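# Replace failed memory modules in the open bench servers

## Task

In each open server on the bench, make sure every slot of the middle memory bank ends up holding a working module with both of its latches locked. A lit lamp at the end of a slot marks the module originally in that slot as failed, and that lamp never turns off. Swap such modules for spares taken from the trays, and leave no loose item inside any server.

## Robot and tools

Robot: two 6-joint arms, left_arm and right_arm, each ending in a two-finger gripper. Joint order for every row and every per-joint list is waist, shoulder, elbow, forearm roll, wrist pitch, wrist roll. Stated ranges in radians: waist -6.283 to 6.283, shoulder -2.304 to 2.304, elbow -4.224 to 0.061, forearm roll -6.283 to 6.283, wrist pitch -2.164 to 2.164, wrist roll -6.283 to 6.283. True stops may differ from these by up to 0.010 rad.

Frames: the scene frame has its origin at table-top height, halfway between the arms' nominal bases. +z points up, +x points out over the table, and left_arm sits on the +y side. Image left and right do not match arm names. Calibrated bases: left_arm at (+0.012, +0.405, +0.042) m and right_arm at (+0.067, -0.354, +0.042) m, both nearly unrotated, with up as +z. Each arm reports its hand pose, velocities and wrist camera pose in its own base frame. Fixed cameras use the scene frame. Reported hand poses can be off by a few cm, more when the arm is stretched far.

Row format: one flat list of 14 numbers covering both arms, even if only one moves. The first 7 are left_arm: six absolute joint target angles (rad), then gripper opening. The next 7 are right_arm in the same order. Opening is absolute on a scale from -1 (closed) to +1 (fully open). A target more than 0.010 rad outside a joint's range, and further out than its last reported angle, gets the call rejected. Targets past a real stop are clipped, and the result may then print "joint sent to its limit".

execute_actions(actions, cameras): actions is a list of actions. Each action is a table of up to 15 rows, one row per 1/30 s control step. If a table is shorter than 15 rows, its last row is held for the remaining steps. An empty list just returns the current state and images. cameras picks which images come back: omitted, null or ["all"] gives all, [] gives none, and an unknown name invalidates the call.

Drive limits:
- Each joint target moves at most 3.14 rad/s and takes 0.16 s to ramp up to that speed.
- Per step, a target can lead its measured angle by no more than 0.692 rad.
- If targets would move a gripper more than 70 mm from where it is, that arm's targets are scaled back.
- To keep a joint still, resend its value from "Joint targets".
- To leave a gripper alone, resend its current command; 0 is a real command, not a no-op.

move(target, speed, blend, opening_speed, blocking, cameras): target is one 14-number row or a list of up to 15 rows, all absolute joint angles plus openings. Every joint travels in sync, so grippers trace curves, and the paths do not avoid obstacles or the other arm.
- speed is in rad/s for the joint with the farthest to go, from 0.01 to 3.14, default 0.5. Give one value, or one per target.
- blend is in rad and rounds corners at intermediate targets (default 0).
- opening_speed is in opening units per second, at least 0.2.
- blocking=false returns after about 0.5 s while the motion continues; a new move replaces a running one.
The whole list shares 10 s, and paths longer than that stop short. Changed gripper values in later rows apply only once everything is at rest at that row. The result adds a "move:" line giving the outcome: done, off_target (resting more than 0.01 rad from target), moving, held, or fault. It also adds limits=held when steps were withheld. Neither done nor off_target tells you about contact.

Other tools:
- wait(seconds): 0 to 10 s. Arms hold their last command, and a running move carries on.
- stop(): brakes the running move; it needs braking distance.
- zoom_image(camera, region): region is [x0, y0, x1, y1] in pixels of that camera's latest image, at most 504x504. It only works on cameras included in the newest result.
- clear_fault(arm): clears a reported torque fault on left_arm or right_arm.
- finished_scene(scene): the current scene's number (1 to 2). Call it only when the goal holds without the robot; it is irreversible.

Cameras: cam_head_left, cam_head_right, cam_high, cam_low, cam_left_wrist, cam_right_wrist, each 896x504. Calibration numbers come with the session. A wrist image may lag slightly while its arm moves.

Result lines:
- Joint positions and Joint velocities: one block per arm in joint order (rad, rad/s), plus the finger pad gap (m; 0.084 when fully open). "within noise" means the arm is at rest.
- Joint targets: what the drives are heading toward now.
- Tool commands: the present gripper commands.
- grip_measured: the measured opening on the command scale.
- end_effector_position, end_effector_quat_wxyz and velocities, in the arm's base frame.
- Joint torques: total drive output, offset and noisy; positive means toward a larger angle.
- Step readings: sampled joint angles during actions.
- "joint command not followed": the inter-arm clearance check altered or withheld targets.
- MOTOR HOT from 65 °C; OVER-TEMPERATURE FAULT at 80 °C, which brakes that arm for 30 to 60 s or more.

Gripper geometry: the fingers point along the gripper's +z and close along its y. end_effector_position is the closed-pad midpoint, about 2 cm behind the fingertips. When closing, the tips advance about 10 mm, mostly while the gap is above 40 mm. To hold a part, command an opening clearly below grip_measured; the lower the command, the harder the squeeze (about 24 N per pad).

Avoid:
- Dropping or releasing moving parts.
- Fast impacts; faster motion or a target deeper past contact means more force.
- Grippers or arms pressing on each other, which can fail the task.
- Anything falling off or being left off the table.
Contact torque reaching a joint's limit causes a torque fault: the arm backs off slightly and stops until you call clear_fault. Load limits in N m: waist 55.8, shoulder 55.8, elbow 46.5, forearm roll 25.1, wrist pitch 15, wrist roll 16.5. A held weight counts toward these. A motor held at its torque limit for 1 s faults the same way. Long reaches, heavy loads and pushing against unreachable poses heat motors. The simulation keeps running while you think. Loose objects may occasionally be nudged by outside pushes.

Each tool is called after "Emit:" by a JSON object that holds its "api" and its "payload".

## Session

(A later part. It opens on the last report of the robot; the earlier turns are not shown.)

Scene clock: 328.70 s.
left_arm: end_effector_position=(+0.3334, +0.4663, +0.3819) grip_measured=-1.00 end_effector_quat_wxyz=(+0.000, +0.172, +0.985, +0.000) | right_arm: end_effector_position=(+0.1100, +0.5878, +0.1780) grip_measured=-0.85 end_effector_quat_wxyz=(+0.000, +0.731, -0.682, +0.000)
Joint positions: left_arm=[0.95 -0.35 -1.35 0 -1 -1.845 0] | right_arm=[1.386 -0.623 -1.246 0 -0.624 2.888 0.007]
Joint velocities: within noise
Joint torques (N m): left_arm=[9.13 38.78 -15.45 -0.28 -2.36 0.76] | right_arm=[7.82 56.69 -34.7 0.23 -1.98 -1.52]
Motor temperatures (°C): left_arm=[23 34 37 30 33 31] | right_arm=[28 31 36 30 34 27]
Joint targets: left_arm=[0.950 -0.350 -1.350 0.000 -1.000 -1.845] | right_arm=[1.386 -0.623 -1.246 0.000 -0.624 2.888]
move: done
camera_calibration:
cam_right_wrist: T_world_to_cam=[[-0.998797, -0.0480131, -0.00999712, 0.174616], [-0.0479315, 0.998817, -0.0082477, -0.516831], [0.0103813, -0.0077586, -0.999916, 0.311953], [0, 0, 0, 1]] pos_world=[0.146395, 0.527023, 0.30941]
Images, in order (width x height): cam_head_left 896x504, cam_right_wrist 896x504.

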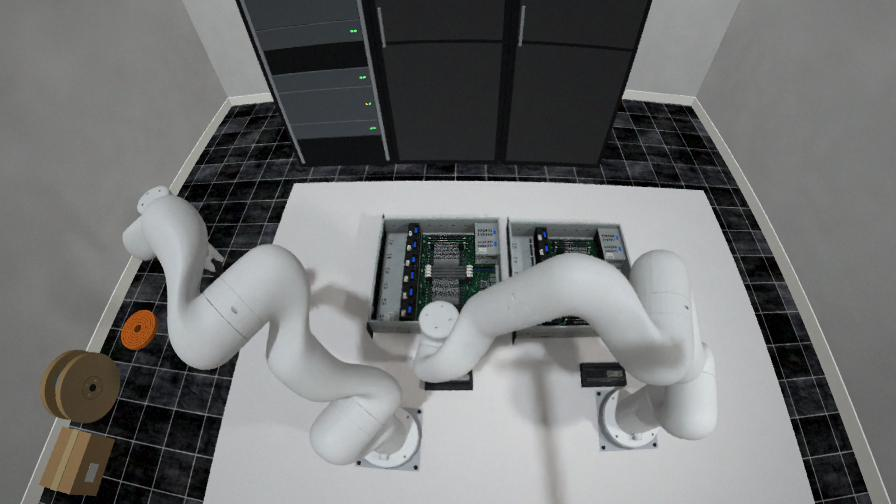

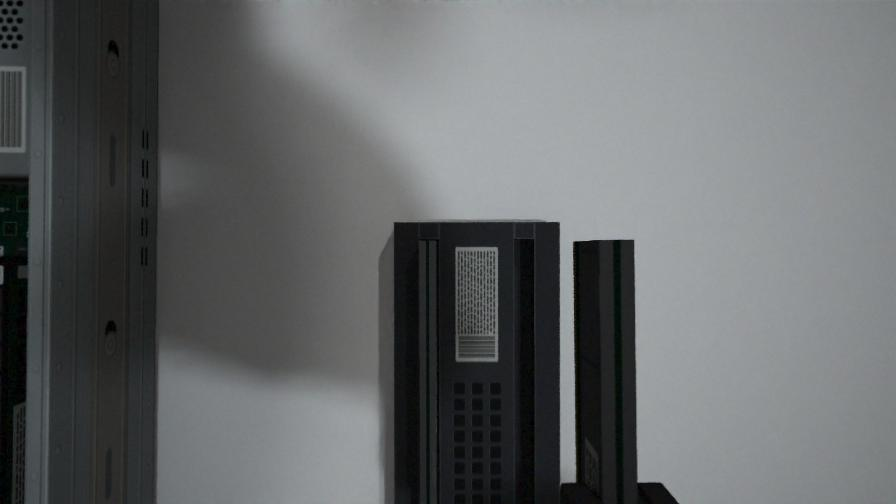

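Emit:
{"api": "move", "payload": {"target": [0.95,-0.35,-1.35,0,-1.0,-1.845,-1,0.69293,-0.21988,-0.98832,0,-0.76844,0.67093,-1], "speed": 0.7, "cameras": ["cam_right_wrist","cam_head_left"]}}

Emit:
{"api": "move", "payload": {"target": [-0.1781,-0.77376,-0.74629,-1.75284,-1.57577,-3.1146,-1,0.69293,-0.21988,-0.98832,0,-0.76844,0.67093,-1], "speed": 0.7, "cameras": ["cam_left_wrist","cam_head_left"]}}

Scene clock: 338.07 s.
left_arm: end_effector_position=(+0.3334, +0.4663, +0.3819) grip_measured=-1.00 end_effector_quat_wxyz=(+0.000, +0.172, +0.985, +0.000) | right_arm: end_effector_position=(+0.3762, +0.3124, +0.2981) grip_measured=-0.85 end_effector_quat_wxyz=(+0.000, +1.000, +0.011, +0.000)
Joint positions: left_arm=[0.95 -0.35 -1.35 0 -1 -1.845 0] | right_arm=[0.693 -0.22 -0.988 0 -0.768 0.671 0.007]
Joint velocities: within noise
Joint torques (N m): left_arm=[6.27 39.05 -15.03 0 -2.97 0.67] | right_arm=[-10.05 43.34 -17.89 -0.29 -1.79 -1.72]
Motor temperatures (°C): left_arm=[23 34 37 30 33 31] | right_arm=[28 31 36 30 34 27]
Joint targets: left_arm=[0.950 -0.350 -1.350 0.000 -1.000 -1.845] | right_arm=[0.693 -0.220 -0.988 0.000 -0.768 0.671]
move: done
camera_calibration:
cam_right_wrist: T_world_to_cam=[[0.00150247, -0.999949, -0.009961, 0.349489], [-0.999965, -0.00142091, -0.00819066, 0.442552], [0.00817609, 0.00997296, -0.999917, 0.422439], [0, 0, 0, 1]] pos_world=[0.438558, 0.345887, 0.42951]
Images, in order (width x height): cam_head_left 896x504, cam_right_wrist 896x504.

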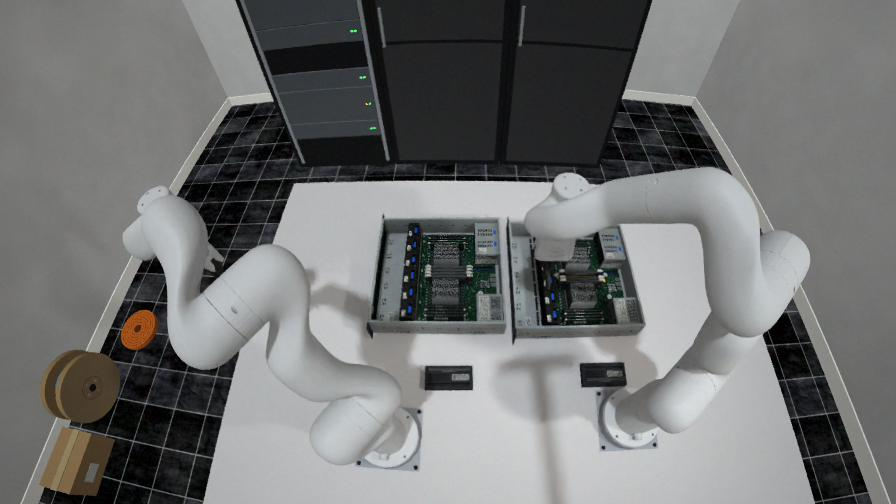

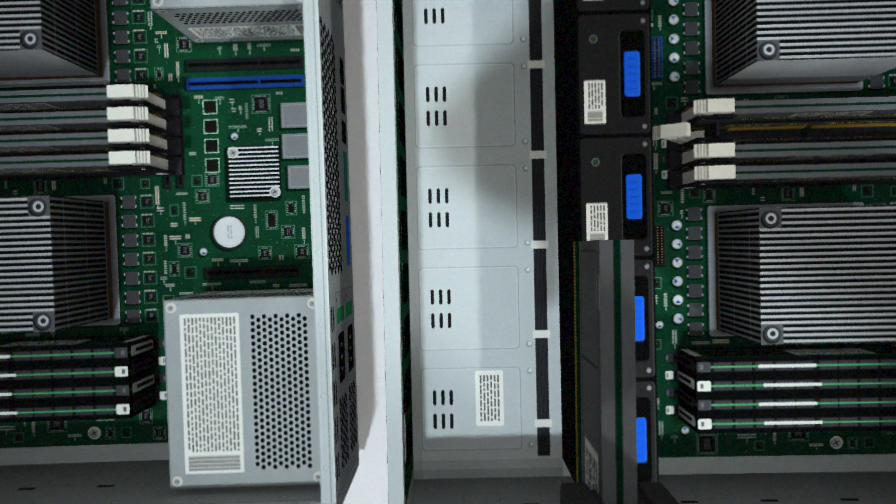

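Scene clock: 341.17 s.
left_arm: end_effector_position=(+0.4053, -0.3172, +0.2130) grip_measured=-1.00 end_effector_quat_wxyz=(+0.499, +0.501, -0.499, +0.501) | right_arm: end_effector_position=(+0.3762, +0.3124, +0.2981) grip_measured=-0.85 end_effector_quat_wxyz=(+0.000, +1.000, +0.011, +0.000)
Joint positions: left_arm=[-0.178 -0.774 -0.746 -1.753 -1.576 -3.115 0] | right_arm=[0.693 -0.22 -0.988 0 -0.768 0.671 0.007]
Joint velocities: within noise
Joint torques (N m): left_arm=[-10.57 35.54 -1.73 -1.88 -5.41 -0.91] | right_arm=[-9.61 42.28 -25.38 -0.75 -1.27 -1.61]
Motor temperatures (°C): left_arm=[23 34 37 30 33 31] | right_arm=[28 31 36 30 33 27]
Joint targets: left_arm=[-0.178 -0.774 -0.746 -1.753 -1.576 -3.115] | right_arm=[0.693 -0.220 -0.988 0.000 -0.768 0.671]
move: done
camera_calibration:
cam_left_wrist: T_world_to_cam=[[-0.999911, -0.0132268, -0.00198384, 0.438235], [0.0018131, 0.0129079, -0.999915, 0.280808], [0.0132513, -0.999829, -0.0128827, -0.188949], [0, 0, 0, 1]] pos_world=[0.440191, -0.186745, 0.279219]
Images, in order (width x height): cam_head_left 896x504, cam_left_wrist 896x504.

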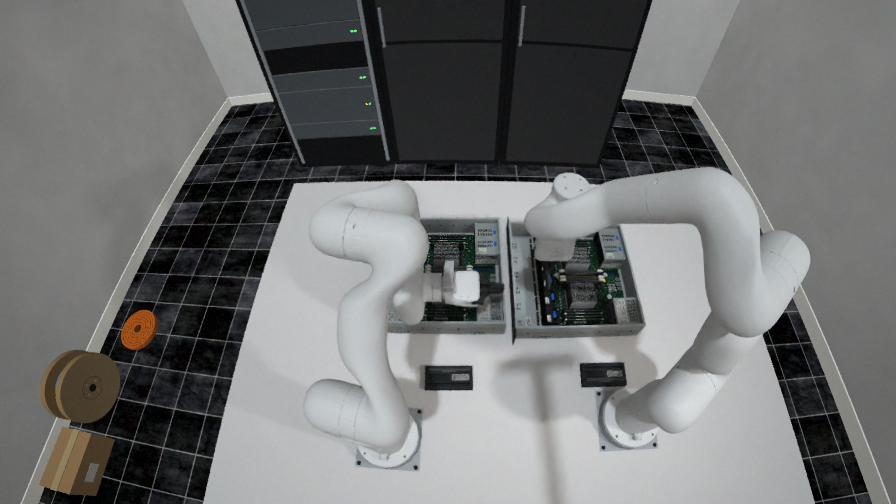

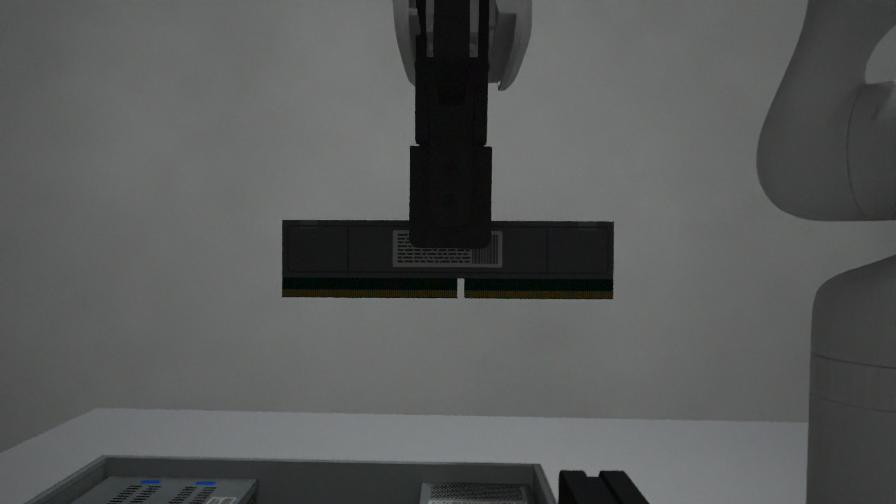

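Emit:
{"api": "zoom_image", "payload": {"camera": "cam_left_wrist", "region": [270, 130, 630, 310]}}

Scaled by 1.400 from the camera's 896x504 image, which has a finer 1280x720 frame.

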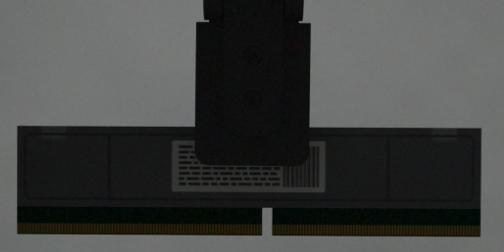

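Emit:
{"api": "move", "payload": {"target": [0.95,-0.35,-1.35,0,-1.0,-1.845,-1,0.69293,-0.21988,-0.98832,0,-0.76844,0.67093,-1], "speed": 0.7, "cameras": []}}

Emit:
{"api": "move", "payload": {"target": [0.95,-0.35,-1.35,0,-1.0,-1.845,-1,0.375405,-0.455811,-0.986187,0,-0.530376,1.924205,-1], "speed": 0.5, "cameras": ["cam_right_wrist"]}}

Scene clock: 348.87 s.
left_arm: end_effector_position=(+0.3335, +0.4662, +0.3819) grip_measured=-1.00 end_effector_quat_wxyz=(+0.000, +0.172, +0.985, +0.000) | right_arm: end_effector_position=(+0.3762, +0.3124, +0.2981) grip_measured=-0.85 end_effector_quat_wxyz=(+0.000, +1.000, +0.011, +0.000)
Joint positions: left_arm=[0.95 -0.35 -1.35 0 -1 -1.845 0] | right_arm=[0.693 -0.22 -0.988 0 -0.768 0.671 0.007]
Joint velocities: within noise
Joint torques (N m): left_arm=[12.85 59.22 -24.45 2.71 3.39 1.08] | right_arm=[-8.92 38.76 -35.75 -1.65 -0.47 -1.25]
Motor temperatures (°C): left_arm=[23 34 37 30 33 31] | right_arm=[28 31 37 30 33 27]
Joint targets: left_arm=[0.950 -0.350 -1.350 0.000 -1.000 -1.845] | right_arm=[0.693 -0.220 -0.988 0.000 -0.768 0.671]
move: done
No camera images: "cameras" was empty.

Scene clock: 351.93 s.
left_arm: end_effector_position=(+0.3334, +0.4663, +0.3819) grip_measured=-1.00 end_effector_quat_wxyz=(+0.000, +0.172, +0.985, +0.000) | right_arm: end_effector_position=(+0.4806, +0.1894, +0.1781) grip_measured=-0.85 end_effector_quat_wxyz=(+0.000, +0.715, -0.699, +0.000)
Joint positions: left_arm=[0.95 -0.35 -1.35 0 -1 -1.845 0] | right_arm=[0.375 -0.456 -0.986 0 -0.53 1.924 0.007]
Joint velocities: within noise
Joint torques (N m): left_arm=[12.04 56.93 -19.76 1.81 2.86 1.06] | right_arm=[-9.59 19.18 -15.59 -1.5 1.91 1.55]
Motor temperatures (°C): left_arm=[23 34 37 30 33 31] | right_arm=[28 31 37 30 33 27]
Joint targets: left_arm=[0.950 -0.350 -1.350 0.000 -1.000 -1.845] | right_arm=[0.375 -0.456 -0.986 0.000 -0.530 1.924]
move: done
camera_calibration:
cam_right_wrist: T_world_to_cam=[[-0.999948, -0.00160132, -0.0100621, 0.517378], [-0.00151892, 0.999965, -0.00819204, -0.123721], [0.0100749, -0.00817633, -0.999916, 0.305343], [0, 0, 0, 1]] pos_world=[0.514087, 0.127042, 0.30951]
Images, in order (width x height): cam_right_wrist 896x504.

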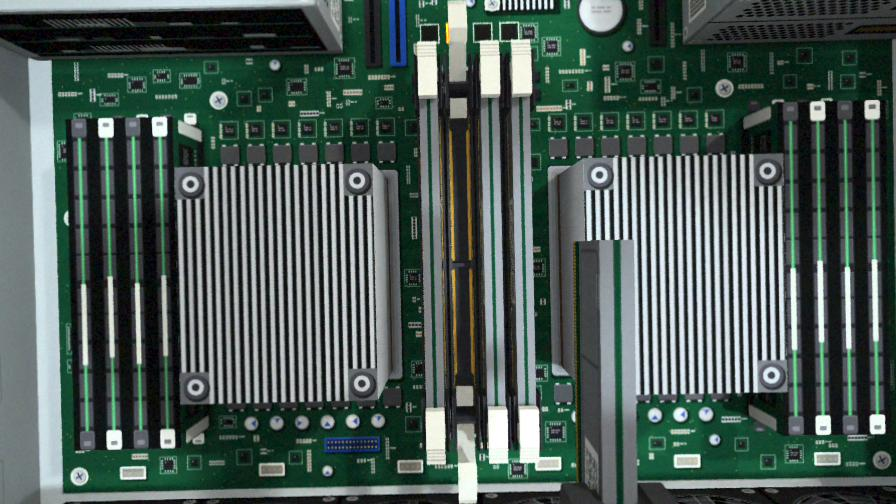

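Emit:
{"api": "zoom_image", "payload": {"camera": "cam_right_wrist", "region": [380, 0, 560, 130]}}

Emit:
{"api": "zoom_image", "payload": {"camera": "cam_right_wrist", "region": [380, 200, 560, 330]}}

Emit:
{"api": "zoom_image", "payload": {"camera": "cam_right_wrist", "region": [380, 360, 560, 504]}}

Scaled by 2.800 from the camera's 896x504 image, which has a finer 1280x720 frame.

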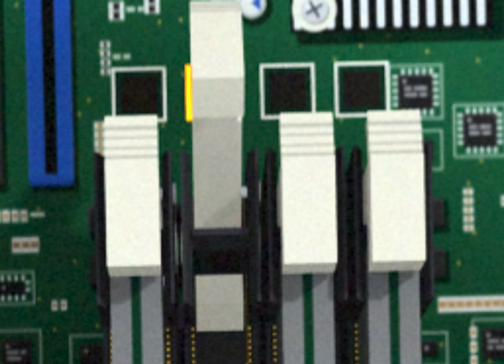

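Scaled by 2.800 from the camera's 896x504 image, which has a finer 1280x720 frame.

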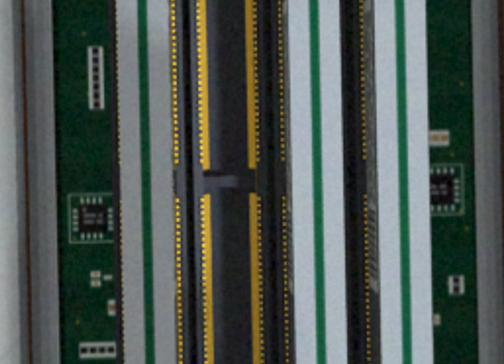

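Scaled by 2.800 from the camera's 896x504 image, which has a finer 1280x720 frame.

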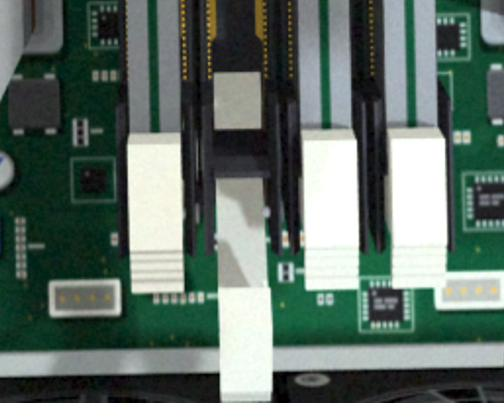

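Emit:
{"api": "zoom_image", "payload": {"camera": "cam_right_wrist", "region": [560, 225, 660, 285]}}

Emit:
{"api": "zoom_image", "payload": {"camera": "cam_right_wrist", "region": [560, 444, 660, 504]}}

Emit:
{"api": "zoom_image", "payload": {"camera": "cam_right_wrist", "region": [410, 110, 510, 170]}}

Emit:
{"api": "zoom_image", "payload": {"camera": "cam_right_wrist", "region": [410, 340, 510, 400]}}

Scaled by 5.040 from the camera's 896x504 image, which has a finer 1280x720 frame.

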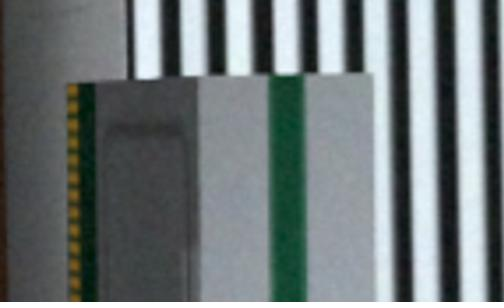

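Scaled by 5.040 from the camera's 896x504 image, which has a finer 1280x720 frame.

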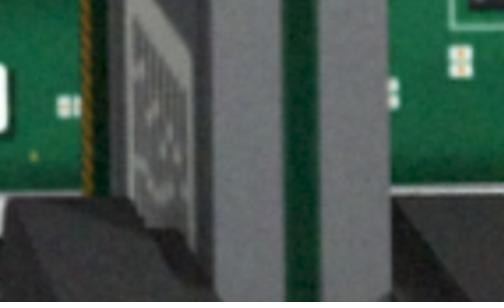

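Scaled by 5.040 from the camera's 896x504 image, which has a finer 1280x720 frame.

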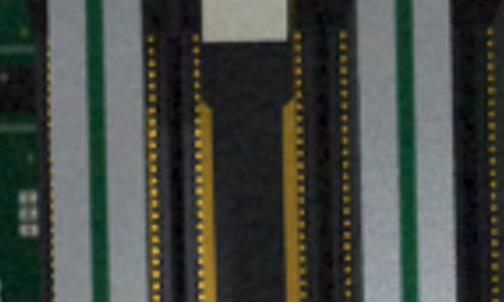

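Scaled by 5.040 from the camera's 896x504 image, which has a finer 1280x720 frame.

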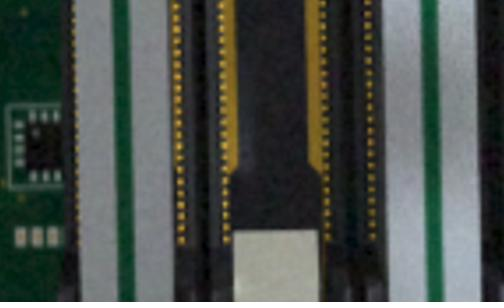

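Emit:
{"api": "move", "payload": {"target": [[0.95,-0.35,-1.35,0,-1.0,-1.845,-1,0.242496,-0.478996,-1.021122,0,-0.542126,1.780796,-1],[0.95,-0.35,-1.35,0,-1.0,-1.845,-1,0.242496,-0.624898,-1.012476,0,-0.387578,1.780796,-1]], "speed": [0.3,0.2], "cameras": ["cam_right_wrist"]}}

Emit:
{"api": "zoom_image", "payload": {"camera": "cam_right_wrist", "region": [500, 200, 700, 320]}}

Emit:
{"api": "zoom_image", "payload": {"camera": "cam_right_wrist", "region": [500, 384, 700, 504]}}

Scene clock: 358.93 s.
left_arm: end_effector_position=(+0.3334, +0.4663, +0.3819) grip_measured=-1.00 end_effector_quat_wxyz=(+0.000, +0.172, +0.985, +0.000) | right_arm: end_effector_position=(+0.5126, +0.1268, +0.0982) grip_measured=-0.85 end_effector_quat_wxyz=(+0.000, +0.719, -0.696, +0.000)
Joint positions: left_arm=[0.95 -0.35 -1.35 0 -1 -1.845 0] | right_arm=[0.242 -0.625 -1.012 0 -0.388 1.781 0.007]
Joint velocities: within noise
Joint torques (N m): left_arm=[12.21 53.15 -14.91 0.37 1.95 0.97] | right_arm=[-9.61 21.9 -11.8 -2.28 1.83 -1.74]
Motor temperatures (°C): left_arm=[23 34 37 30 33 31] | right_arm=[28 30 36 30 33 27]
Joint targets: left_arm=[0.950 -0.350 -1.350 0.000 -1.000 -1.845] | right_arm=[0.242 -0.625 -1.012 0.000 -0.388 1.781]
move: done
camera_calibration:
cam_right_wrist: T_world_to_cam=[[-0.999876, -0.0121029, -0.0100811, 0.549775], [-0.0120202, 0.999894, -0.00822082, -0.0563723], [0.0101795, -0.00809862, -0.999915, 0.22455], [0, 0, 0, 1]] pos_world=[0.546744, 0.0648388, 0.22961]
Images, in order (width x height): cam_right_wrist 896x504.

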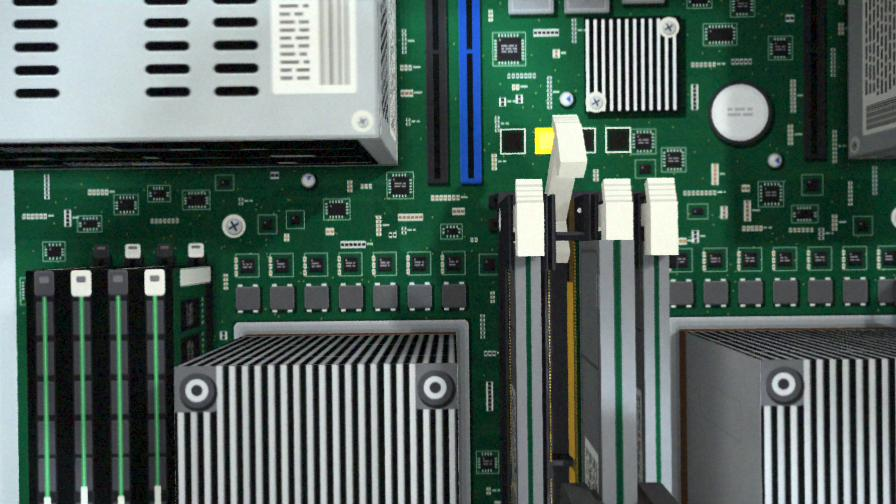

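Scaled by 2.520 from the camera's 896x504 image, which has a finer 1280x720 frame.

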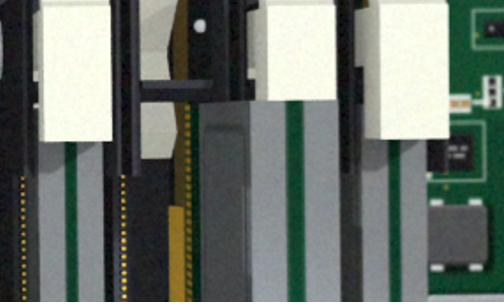

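Scaled by 2.520 from the camera's 896x504 image, which has a finer 1280x720 frame.

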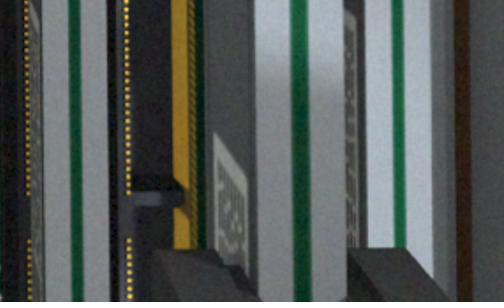

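Emit:
{"api": "zoom_image", "payload": {"camera": "cam_right_wrist", "region": [530, 230, 610, 278]}}

Emit:
{"api": "zoom_image", "payload": {"camera": "cam_right_wrist", "region": [530, 275, 610, 323]}}

Emit:
{"api": "zoom_image", "payload": {"camera": "cam_right_wrist", "region": [530, 430, 610, 478]}}

Scaled by 6.300 from the camera's 896x504 image, which has a finer 1280x720 frame.

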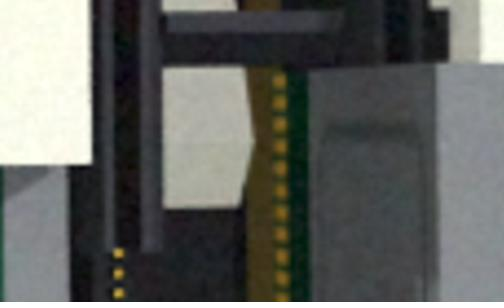

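Scaled by 6.300 from the camera's 896x504 image, which has a finer 1280x720 frame.

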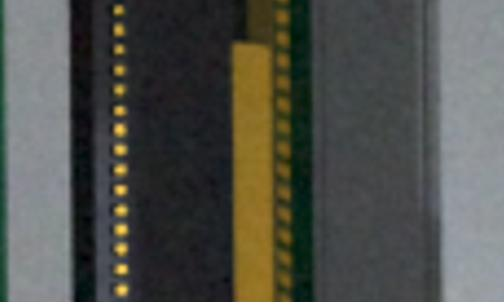

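Scaled by 6.300 from the camera's 896x504 image, which has a finer 1280x720 frame.

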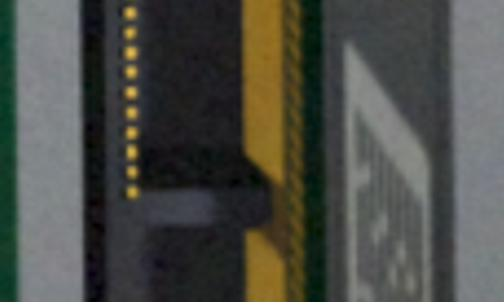

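Emit:
{"api": "move", "payload": {"target": [0.95,-0.35,-1.35,0,-1.0,-1.845,-1,0.243045,-0.662856,-1.012554,0,-0.349698,1.781345,-1], "speed": 0.1, "cameras": ["cam_right_wrist"]}}

Emit:
{"api": "zoom_image", "payload": {"camera": "cam_right_wrist", "region": [530, 230, 690, 326]}}

Emit:
{"api": "zoom_image", "payload": {"camera": "cam_right_wrist", "region": [530, 408, 690, 504]}}

Scene clock: 363.67 s.
left_arm: end_effector_position=(+0.3334, +0.4663, +0.3819) grip_measured=-1.00 end_effector_quat_wxyz=(+0.000, +0.172, +0.985, +0.000) | right_arm: end_effector_position=(+0.5114, +0.1268, +0.0781) grip_measured=-0.85 end_effector_quat_wxyz=(+0.000, +0.719, -0.696, +0.000)
Joint positions: left_arm=[0.95 -0.35 -1.35 0 -1 -1.845 0] | right_arm=[0.243 -0.663 -1.012 0 -0.35 1.781 0.007]
Joint velocities: within noise
Joint torques (N m): left_arm=[11.73 50.37 -14.91 -0.18 1.22 1.04] | right_arm=[10.01 24.23 -26.29 -2.83 2.08 1.49]
Motor temperatures (°C): left_arm=[23 34 37 30 33 31] | right_arm=[28 30 36 30 33 27]
Joint targets: left_arm=[0.950 -0.350 -1.350 0.000 -1.000 -1.845] | right_arm=[0.243 -0.663 -1.013 0.000 -0.350 1.781]
move: done
camera_calibration:
cam_right_wrist: T_world_to_cam=[[-0.999877, -0.012104, -0.00998114, 0.548351], [-0.0120222, 0.999894, -0.00821961, -0.0564512], [0.0100796, -0.00809861, -0.999916, 0.204518], [0, 0, 0, 1]] pos_world=[0.545544, 0.0647388, 0.20951]
Images, in order (width x height): cam_right_wrist 896x504.

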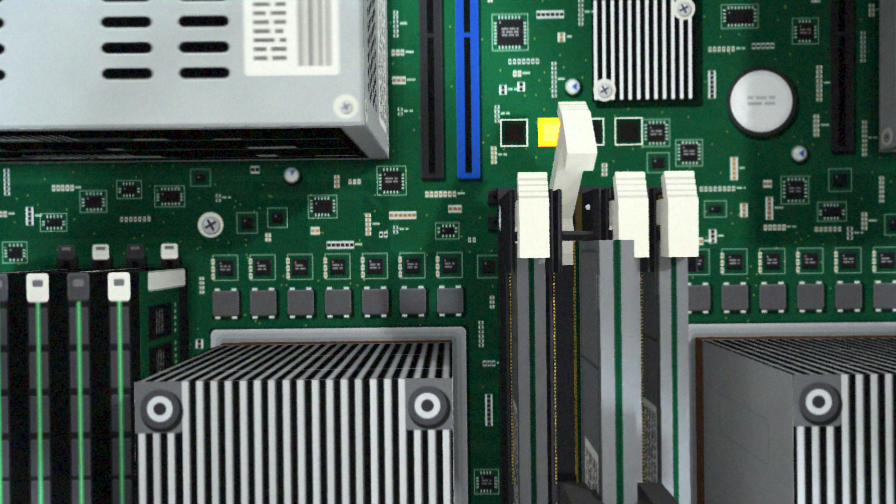

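Scaled by 3.150 from the camera's 896x504 image, which has a finer 1280x720 frame.

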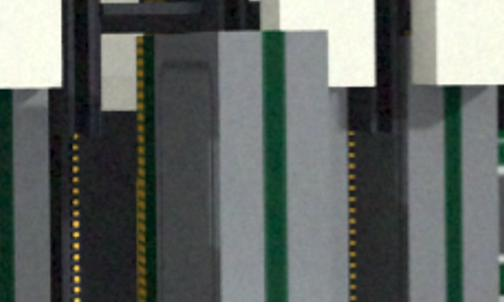

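Scaled by 3.150 from the camera's 896x504 image, which has a finer 1280x720 frame.

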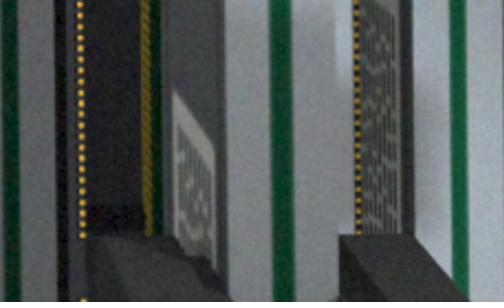

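Emit:
{"api": "zoom_image", "payload": {"camera": "cam_right_wrist", "region": [540, 280, 600, 316]}}

Emit:
{"api": "zoom_image", "payload": {"camera": "cam_right_wrist", "region": [540, 430, 600, 466]}}

Emit:
{"api": "zoom_image", "payload": {"camera": "cam_right_wrist", "region": [600, 280, 700, 340]}}

Emit:
{"api": "zoom_image", "payload": {"camera": "cam_right_wrist", "region": [600, 430, 700, 490]}}

Scaled by 8.400 from the camera's 896x504 image, which has a finer 1280x720 frame.

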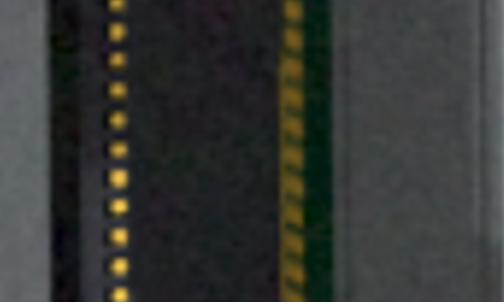

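Scaled by 8.400 from the camera's 896x504 image, which has a finer 1280x720 frame.

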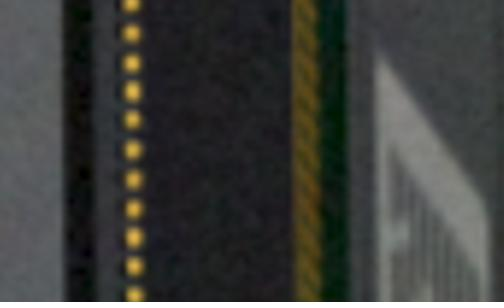

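Scaled by 5.040 from the camera's 896x504 image, which has a finer 1280x720 frame.

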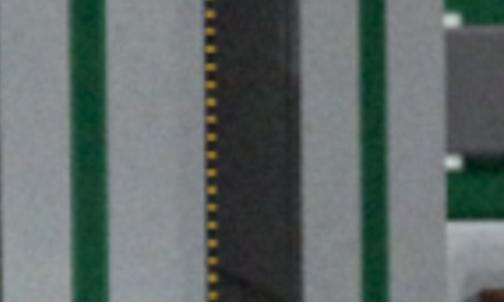

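Scaled by 5.040 from the camera's 896x504 image, which has a finer 1280x720 frame.

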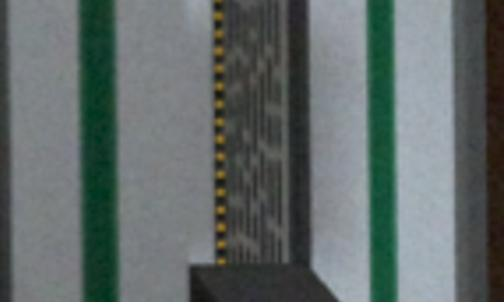

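Emit:
{"api": "move", "payload": {"target": [0.95,-0.35,-1.35,0,-1.0,-1.845,-1,0.243045,-0.687408,-1.015865,0,-0.328457,1.781345,-1], "speed": 0.05, "cameras": ["cam_right_wrist"]}}

Emit:
{"api": "zoom_image", "payload": {"camera": "cam_right_wrist", "region": [530, 210, 690, 306]}}

Emit:
{"api": "zoom_image", "payload": {"camera": "cam_right_wrist", "region": [530, 408, 690, 504]}}

Scene clock: 368.70 s.
left_arm: end_effector_position=(+0.3334, +0.4663, +0.3819) grip_measured=-1.00 end_effector_quat_wxyz=(+0.000, +0.172, +0.985, +0.000) | right_arm: end_effector_position=(+0.5114, +0.1268, +0.0662) grip_measured=-0.85 end_effector_quat_wxyz=(+0.000, +0.719, -0.696, +0.000)
Joint positions: left_arm=[0.95 -0.35 -1.35 0 -1 -1.845 0] | right_arm=[0.243 -0.687 -1.016 0 -0.329 1.781 0.007]
Joint velocities: within noise
Joint torques (N m): left_arm=[10.87 47.42 -15.18 -0.22 0.6 0.88] | right_arm=[7.76 22.32 -30.95 -2.43 1.97 1.5]
Motor temperatures (°C): left_arm=[23 34 37 30 33 31] | right_arm=[28 30 36 30 33 27]
Joint targets: left_arm=[0.950 -0.350 -1.350 0.000 -1.000 -1.845] | right_arm=[0.243 -0.687 -1.016 0.000 -0.328 1.781]
move: done
camera_calibration:
cam_right_wrist: T_world_to_cam=[[-0.999876, -0.0121029, -0.0100811, 0.548253], [-0.0120202, 0.999894, -0.00822082, -0.0566498], [0.0101795, -0.00809862, -0.999915, 0.192565], [0, 0, 0, 1]] pos_world=[0.545544, 0.0648388, 0.19761]
Images, in order (width x height): cam_right_wrist 896x504.

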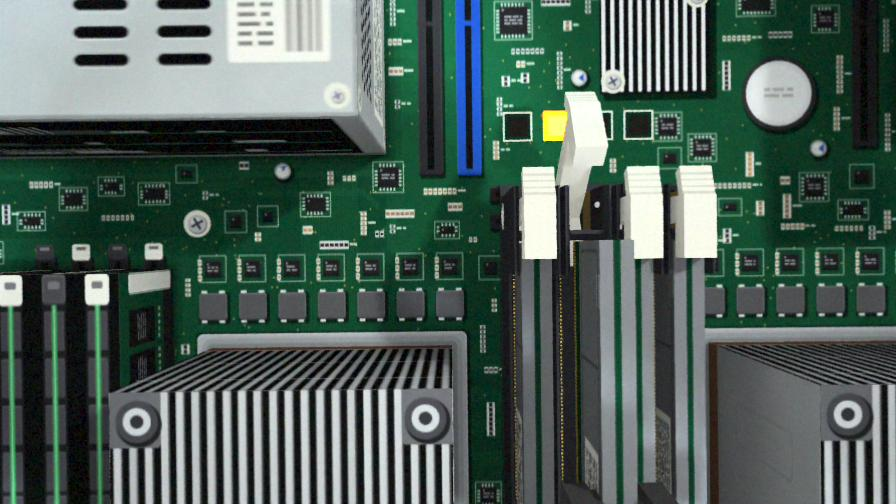

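Scaled by 3.150 from the camera's 896x504 image, which has a finer 1280x720 frame.

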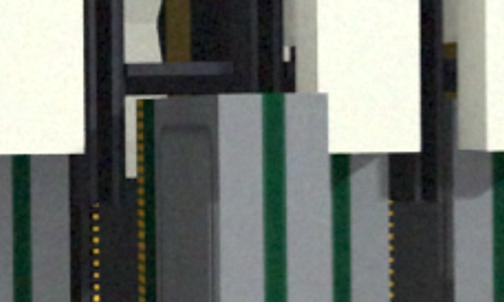

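Scaled by 3.150 from the camera's 896x504 image, which has a finer 1280x720 frame.

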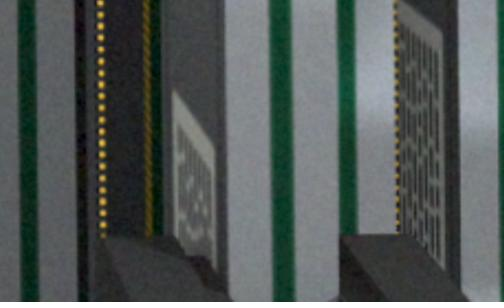

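Emit:
{"api": "move", "payload": {"target": [0.95,-0.35,-1.35,0,-1.0,-1.845,-1,0.243045,-0.696,-1.0172,0,-0.3212,1.781345,-1], "speed": 0.03, "cameras": []}}

Emit:
{"api": "move", "payload": {"target": [0.95,-0.35,-1.35,0,-1.0,-1.845,-1,0.243045,-0.703994,-1.018532,0,-0.314538,1.781345,-1], "speed": 0.03, "cameras": ["cam_right_wrist"]}}

Emit:
{"api": "zoom_image", "payload": {"camera": "cam_right_wrist", "region": [530, 210, 690, 306]}}

Scene clock: 370.00 s.
left_arm: end_effector_position=(+0.3334, +0.4663, +0.3819) grip_measured=-1.00 end_effector_quat_wxyz=(+0.000, +0.172, +0.985, +0.000) | right_arm: end_effector_position=(+0.5114, +0.1268, +0.0620) grip_measured=-0.85 end_effector_quat_wxyz=(+0.000, +0.719, -0.696, +0.000)
Joint positions: left_arm=[0.95 -0.35 -1.35 0 -1 -1.845 0] | right_arm=[0.243 -0.696 -1.017 0 -0.321 1.781 0.007]
Joint velocities: within noise
Joint torques (N m): left_arm=[10.59 46.92 -15.17 0.03 0.37 0.93] | right_arm=[8.82 23.79 -30.33 -2.84 1.98 1.41]
Motor temperatures (°C): left_arm=[23 34 37 30 33 31] | right_arm=[28 30 36 30 33 27]
Joint targets: left_arm=[0.950 -0.350 -1.350 0.000 -1.000 -1.845] | right_arm=[0.243 -0.696 -1.017 0.000 -0.321 1.781]
move: done
No camera images: "cameras" was empty.

Scene clock: 370.70 s.
left_arm: end_effector_position=(+0.3334, +0.4663, +0.3819) grip_measured=-1.00 end_effector_quat_wxyz=(+0.000, +0.172, +0.985, +0.000) | right_arm: end_effector_position=(+0.5114, +0.1268, +0.0582) grip_measured=-0.85 end_effector_quat_wxyz=(+0.000, +0.719, -0.696, +0.000)
Joint positions: left_arm=[0.95 -0.35 -1.35 0 -1 -1.845 0] | right_arm=[0.243 -0.704 -1.019 0 -0.315 1.781 0.007]
Joint velocities: within noise
Joint torques (N m): left_arm=[10.85 47.5 -15.29 -0.22 0.21 0.88] | right_arm=[8.29 23.48 -30.05 -2.72 2.05 1.34]
Motor temperatures (°C): left_arm=[23 34 37 30 33 31] | right_arm=[28 30 36 30 33 27]
Joint targets: left_arm=[0.950 -0.350 -1.350 0.000 -1.000 -1.845] | right_arm=[0.243 -0.704 -1.019 0.000 -0.315 1.781]
move: done
camera_calibration:
cam_right_wrist: T_world_to_cam=[[-0.999877, -0.012104, -0.00998114, 0.548154], [-0.0120222, 0.999894, -0.00821961, -0.0567147], [0.0100796, -0.00809861, -0.999916, 0.18462], [0, 0, 0, 1]] pos_world=[0.545544, 0.0648388, 0.18961]
Images, in order (width x height): cam_right_wrist 896x504.

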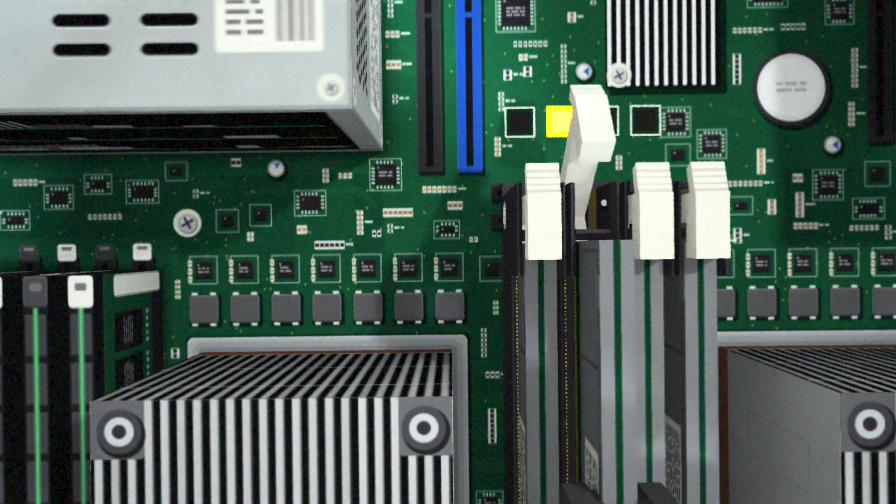

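Scaled by 3.150 from the camera's 896x504 image, which has a finer 1280x720 frame.

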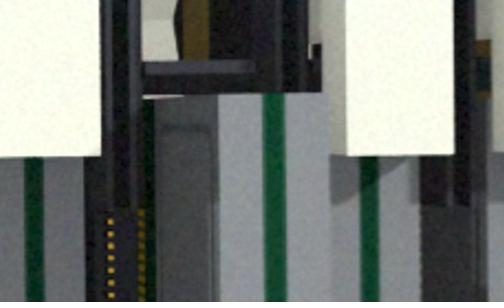

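Emit:
{"api": "move", "payload": {"target": [0.95,-0.35,-1.35,0,-1.0,-1.845,-1,0.243045,-0.714445,-1.020386,0,-0.305941,1.781345,-1], "speed": 0.02, "cameras": []}}

Emit:
{"api": "move", "payload": {"target": [0.95,-0.35,-1.35,0,-1.0,-1.845,-1,0.243045,-0.721797,-1.021773,0,-0.299976,1.781345,-1], "speed": 0.02, "cameras": ["cam_right_wrist"]}}

Emit:
{"api": "zoom_image", "payload": {"camera": "cam_right_wrist", "region": [530, 210, 690, 306]}}

Emit:
{"api": "zoom_image", "payload": {"camera": "cam_right_wrist", "region": [530, 408, 690, 504]}}

Scene clock: 372.07 s.
left_arm: end_effector_position=(+0.3334, +0.4663, +0.3819) grip_measured=-1.00 end_effector_quat_wxyz=(+0.000, +0.172, +0.985, +0.000) | right_arm: end_effector_position=(+0.5114, +0.1268, +0.0532) grip_measured=-0.85 end_effector_quat_wxyz=(+0.000, +0.719, -0.696, +0.000)
Joint positions: left_arm=[0.95 -0.35 -1.35 0 -1 -1.845 0] | right_arm=[0.243 -0.714 -1.02 0 -0.306 1.781 0.007]
Joint velocities: within noise
Joint torques (N m): left_arm=[10.78 45.22 -14.94 0.12 -0.12 0.92] | right_arm=[8.59 22.91 -29.75 -2.57 1.89 1.51]
Motor temperatures (°C): left_arm=[23 34 37 30 33 31] | right_arm=[28 30 36 30 33 27]
Joint targets: left_arm=[0.950 -0.350 -1.350 0.000 -1.000 -1.845] | right_arm=[0.243 -0.714 -1.020 0.000 -0.306 1.781]
move: done
No camera images: "cameras" was empty.

Scene clock: 372.77 s.
left_arm: end_effector_position=(+0.3334, +0.4663, +0.3819) grip_measured=-1.00 end_effector_quat_wxyz=(+0.000, +0.172, +0.985, +0.000) | right_arm: end_effector_position=(+0.5114, +0.1268, +0.0497) grip_measured=-0.85 end_effector_quat_wxyz=(+0.000, +0.719, -0.696, +0.000)
Joint positions: left_arm=[0.95 -0.35 -1.35 0 -1 -1.845 0] | right_arm=[0.243 -0.722 -1.022 0 -0.3 1.781 0.007]
Joint velocities: within noise
Joint torques (N m): left_arm=[10.04 45.14 -15.04 0.04 -0.05 0.92] | right_arm=[8.58 24.35 -29.86 -2.57 1.91 1.39]
Motor temperatures (°C): left_arm=[23 34 37 30 33 31] | right_arm=[28 30 36 30 33 27]
Joint targets: left_arm=[0.950 -0.350 -1.350 0.000 -1.000 -1.845] | right_arm=[0.243 -0.722 -1.022 0.000 -0.300 1.781]
move: done
camera_calibration:
cam_right_wrist: T_world_to_cam=[[-0.999877, -0.012104, -0.00998114, 0.548069], [-0.0120222, 0.999894, -0.00821961, -0.0567846], [0.0100796, -0.00809861, -0.999916, 0.176121], [0, 0, 0, 1]] pos_world=[0.545544, 0.0648388, 0.18111]
Images, in order (width x height): cam_right_wrist 896x504.

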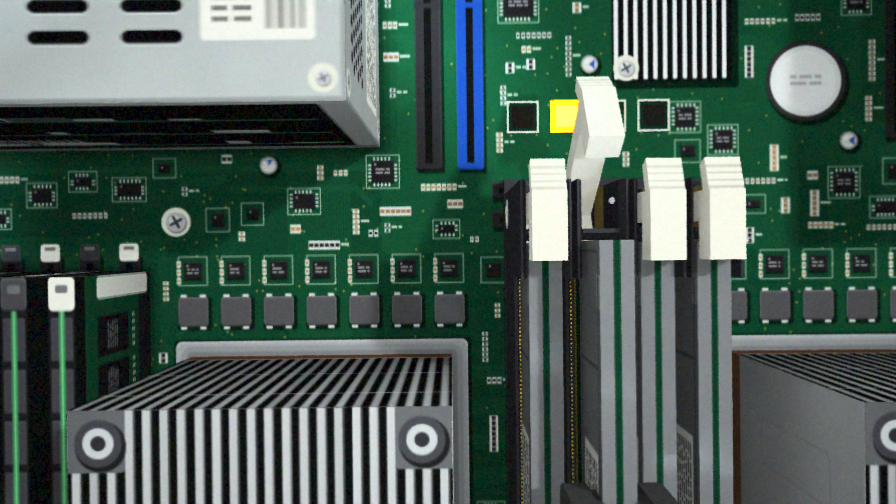

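Scaled by 3.150 from the camera's 896x504 image, which has a finer 1280x720 frame.

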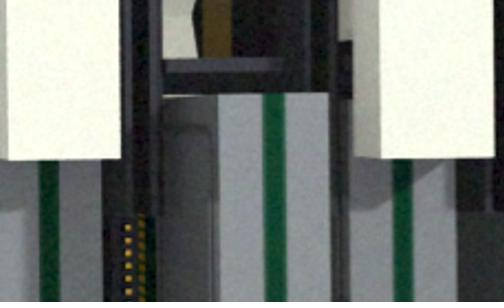

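Scaled by 3.150 from the camera's 896x504 image, which has a finer 1280x720 frame.

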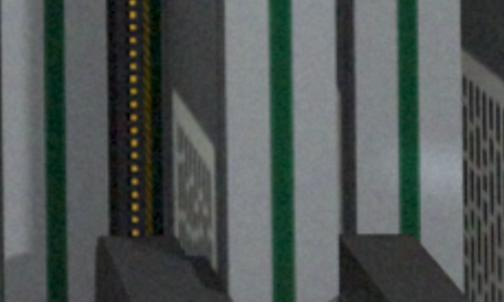

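Emit:
{"api": "move", "payload": {"target": [0.95,-0.35,-1.35,0,-1.0,-1.845,-1,0.243045,-0.726012,-1.022596,0,-0.296584,1.781345,-1], "speed": 0.015, "cameras": ["cam_right_wrist"]}}

Emit:
{"api": "zoom_image", "payload": {"camera": "cam_right_wrist", "region": [530, 210, 690, 306]}}

Emit:
{"api": "zoom_image", "payload": {"camera": "cam_right_wrist", "region": [530, 408, 690, 504]}}

Scene clock: 373.80 s.
left_arm: end_effector_position=(+0.3334, +0.4663, +0.3819) grip_measured=-1.00 end_effector_quat_wxyz=(+0.000, +0.172, +0.985, +0.000) | right_arm: end_effector_position=(+0.5114, +0.1268, +0.0476) grip_measured=-0.85 end_effector_quat_wxyz=(+0.000, +0.719, -0.696, +0.000)
Joint positions: left_arm=[0.95 -0.35 -1.35 0 -1 -1.845 0] | right_arm=[0.243 -0.726 -1.023 0 -0.297 1.781 0.007]
Joint velocities: within noise
Joint torques (N m): left_arm=[9.97 44.5 -15.45 0.06 -0.35 0.79] | right_arm=[9.2 23.62 -29.54 -2.64 1.94 1.48]
Motor temperatures (°C): left_arm=[23 34 37 30 33 31] | right_arm=[28 30 36 30 33 27]
Joint targets: left_arm=[0.950 -0.350 -1.350 0.000 -1.000 -1.845] | right_arm=[0.243 -0.726 -1.023 0.000 -0.297 1.781]
move: done
camera_calibration:
cam_right_wrist: T_world_to_cam=[[-0.999877, -0.012104, -0.00998114, 0.548049], [-0.0120222, 0.999894, -0.00821961, -0.056801], [0.0100796, -0.00809861, -0.999916, 0.174121], [0, 0, 0, 1]] pos_world=[0.545544, 0.0648388, 0.17911]
Images, in order (width x height): cam_right_wrist 896x504.

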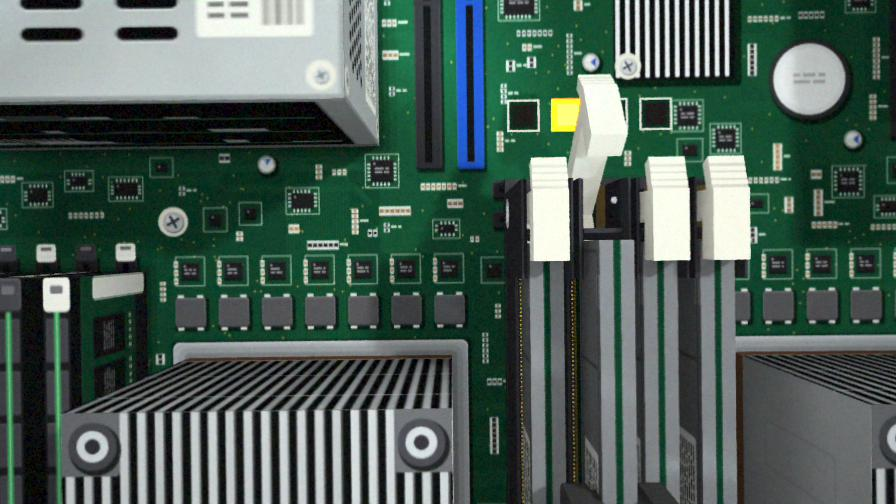

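Scaled by 3.150 from the camera's 896x504 image, which has a finer 1280x720 frame.

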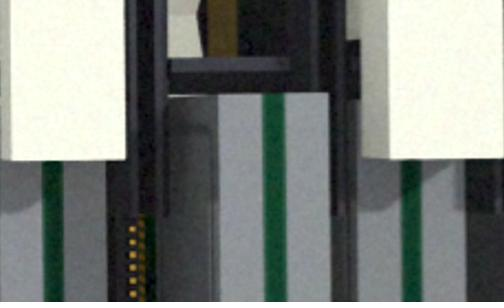

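Scaled by 3.150 from the camera's 896x504 image, which has a finer 1280x720 frame.

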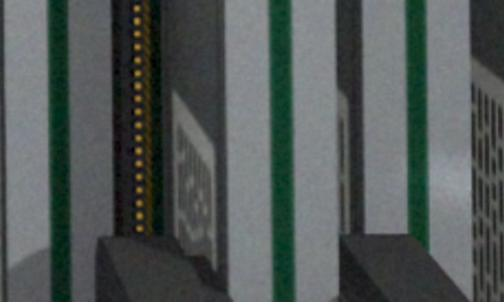

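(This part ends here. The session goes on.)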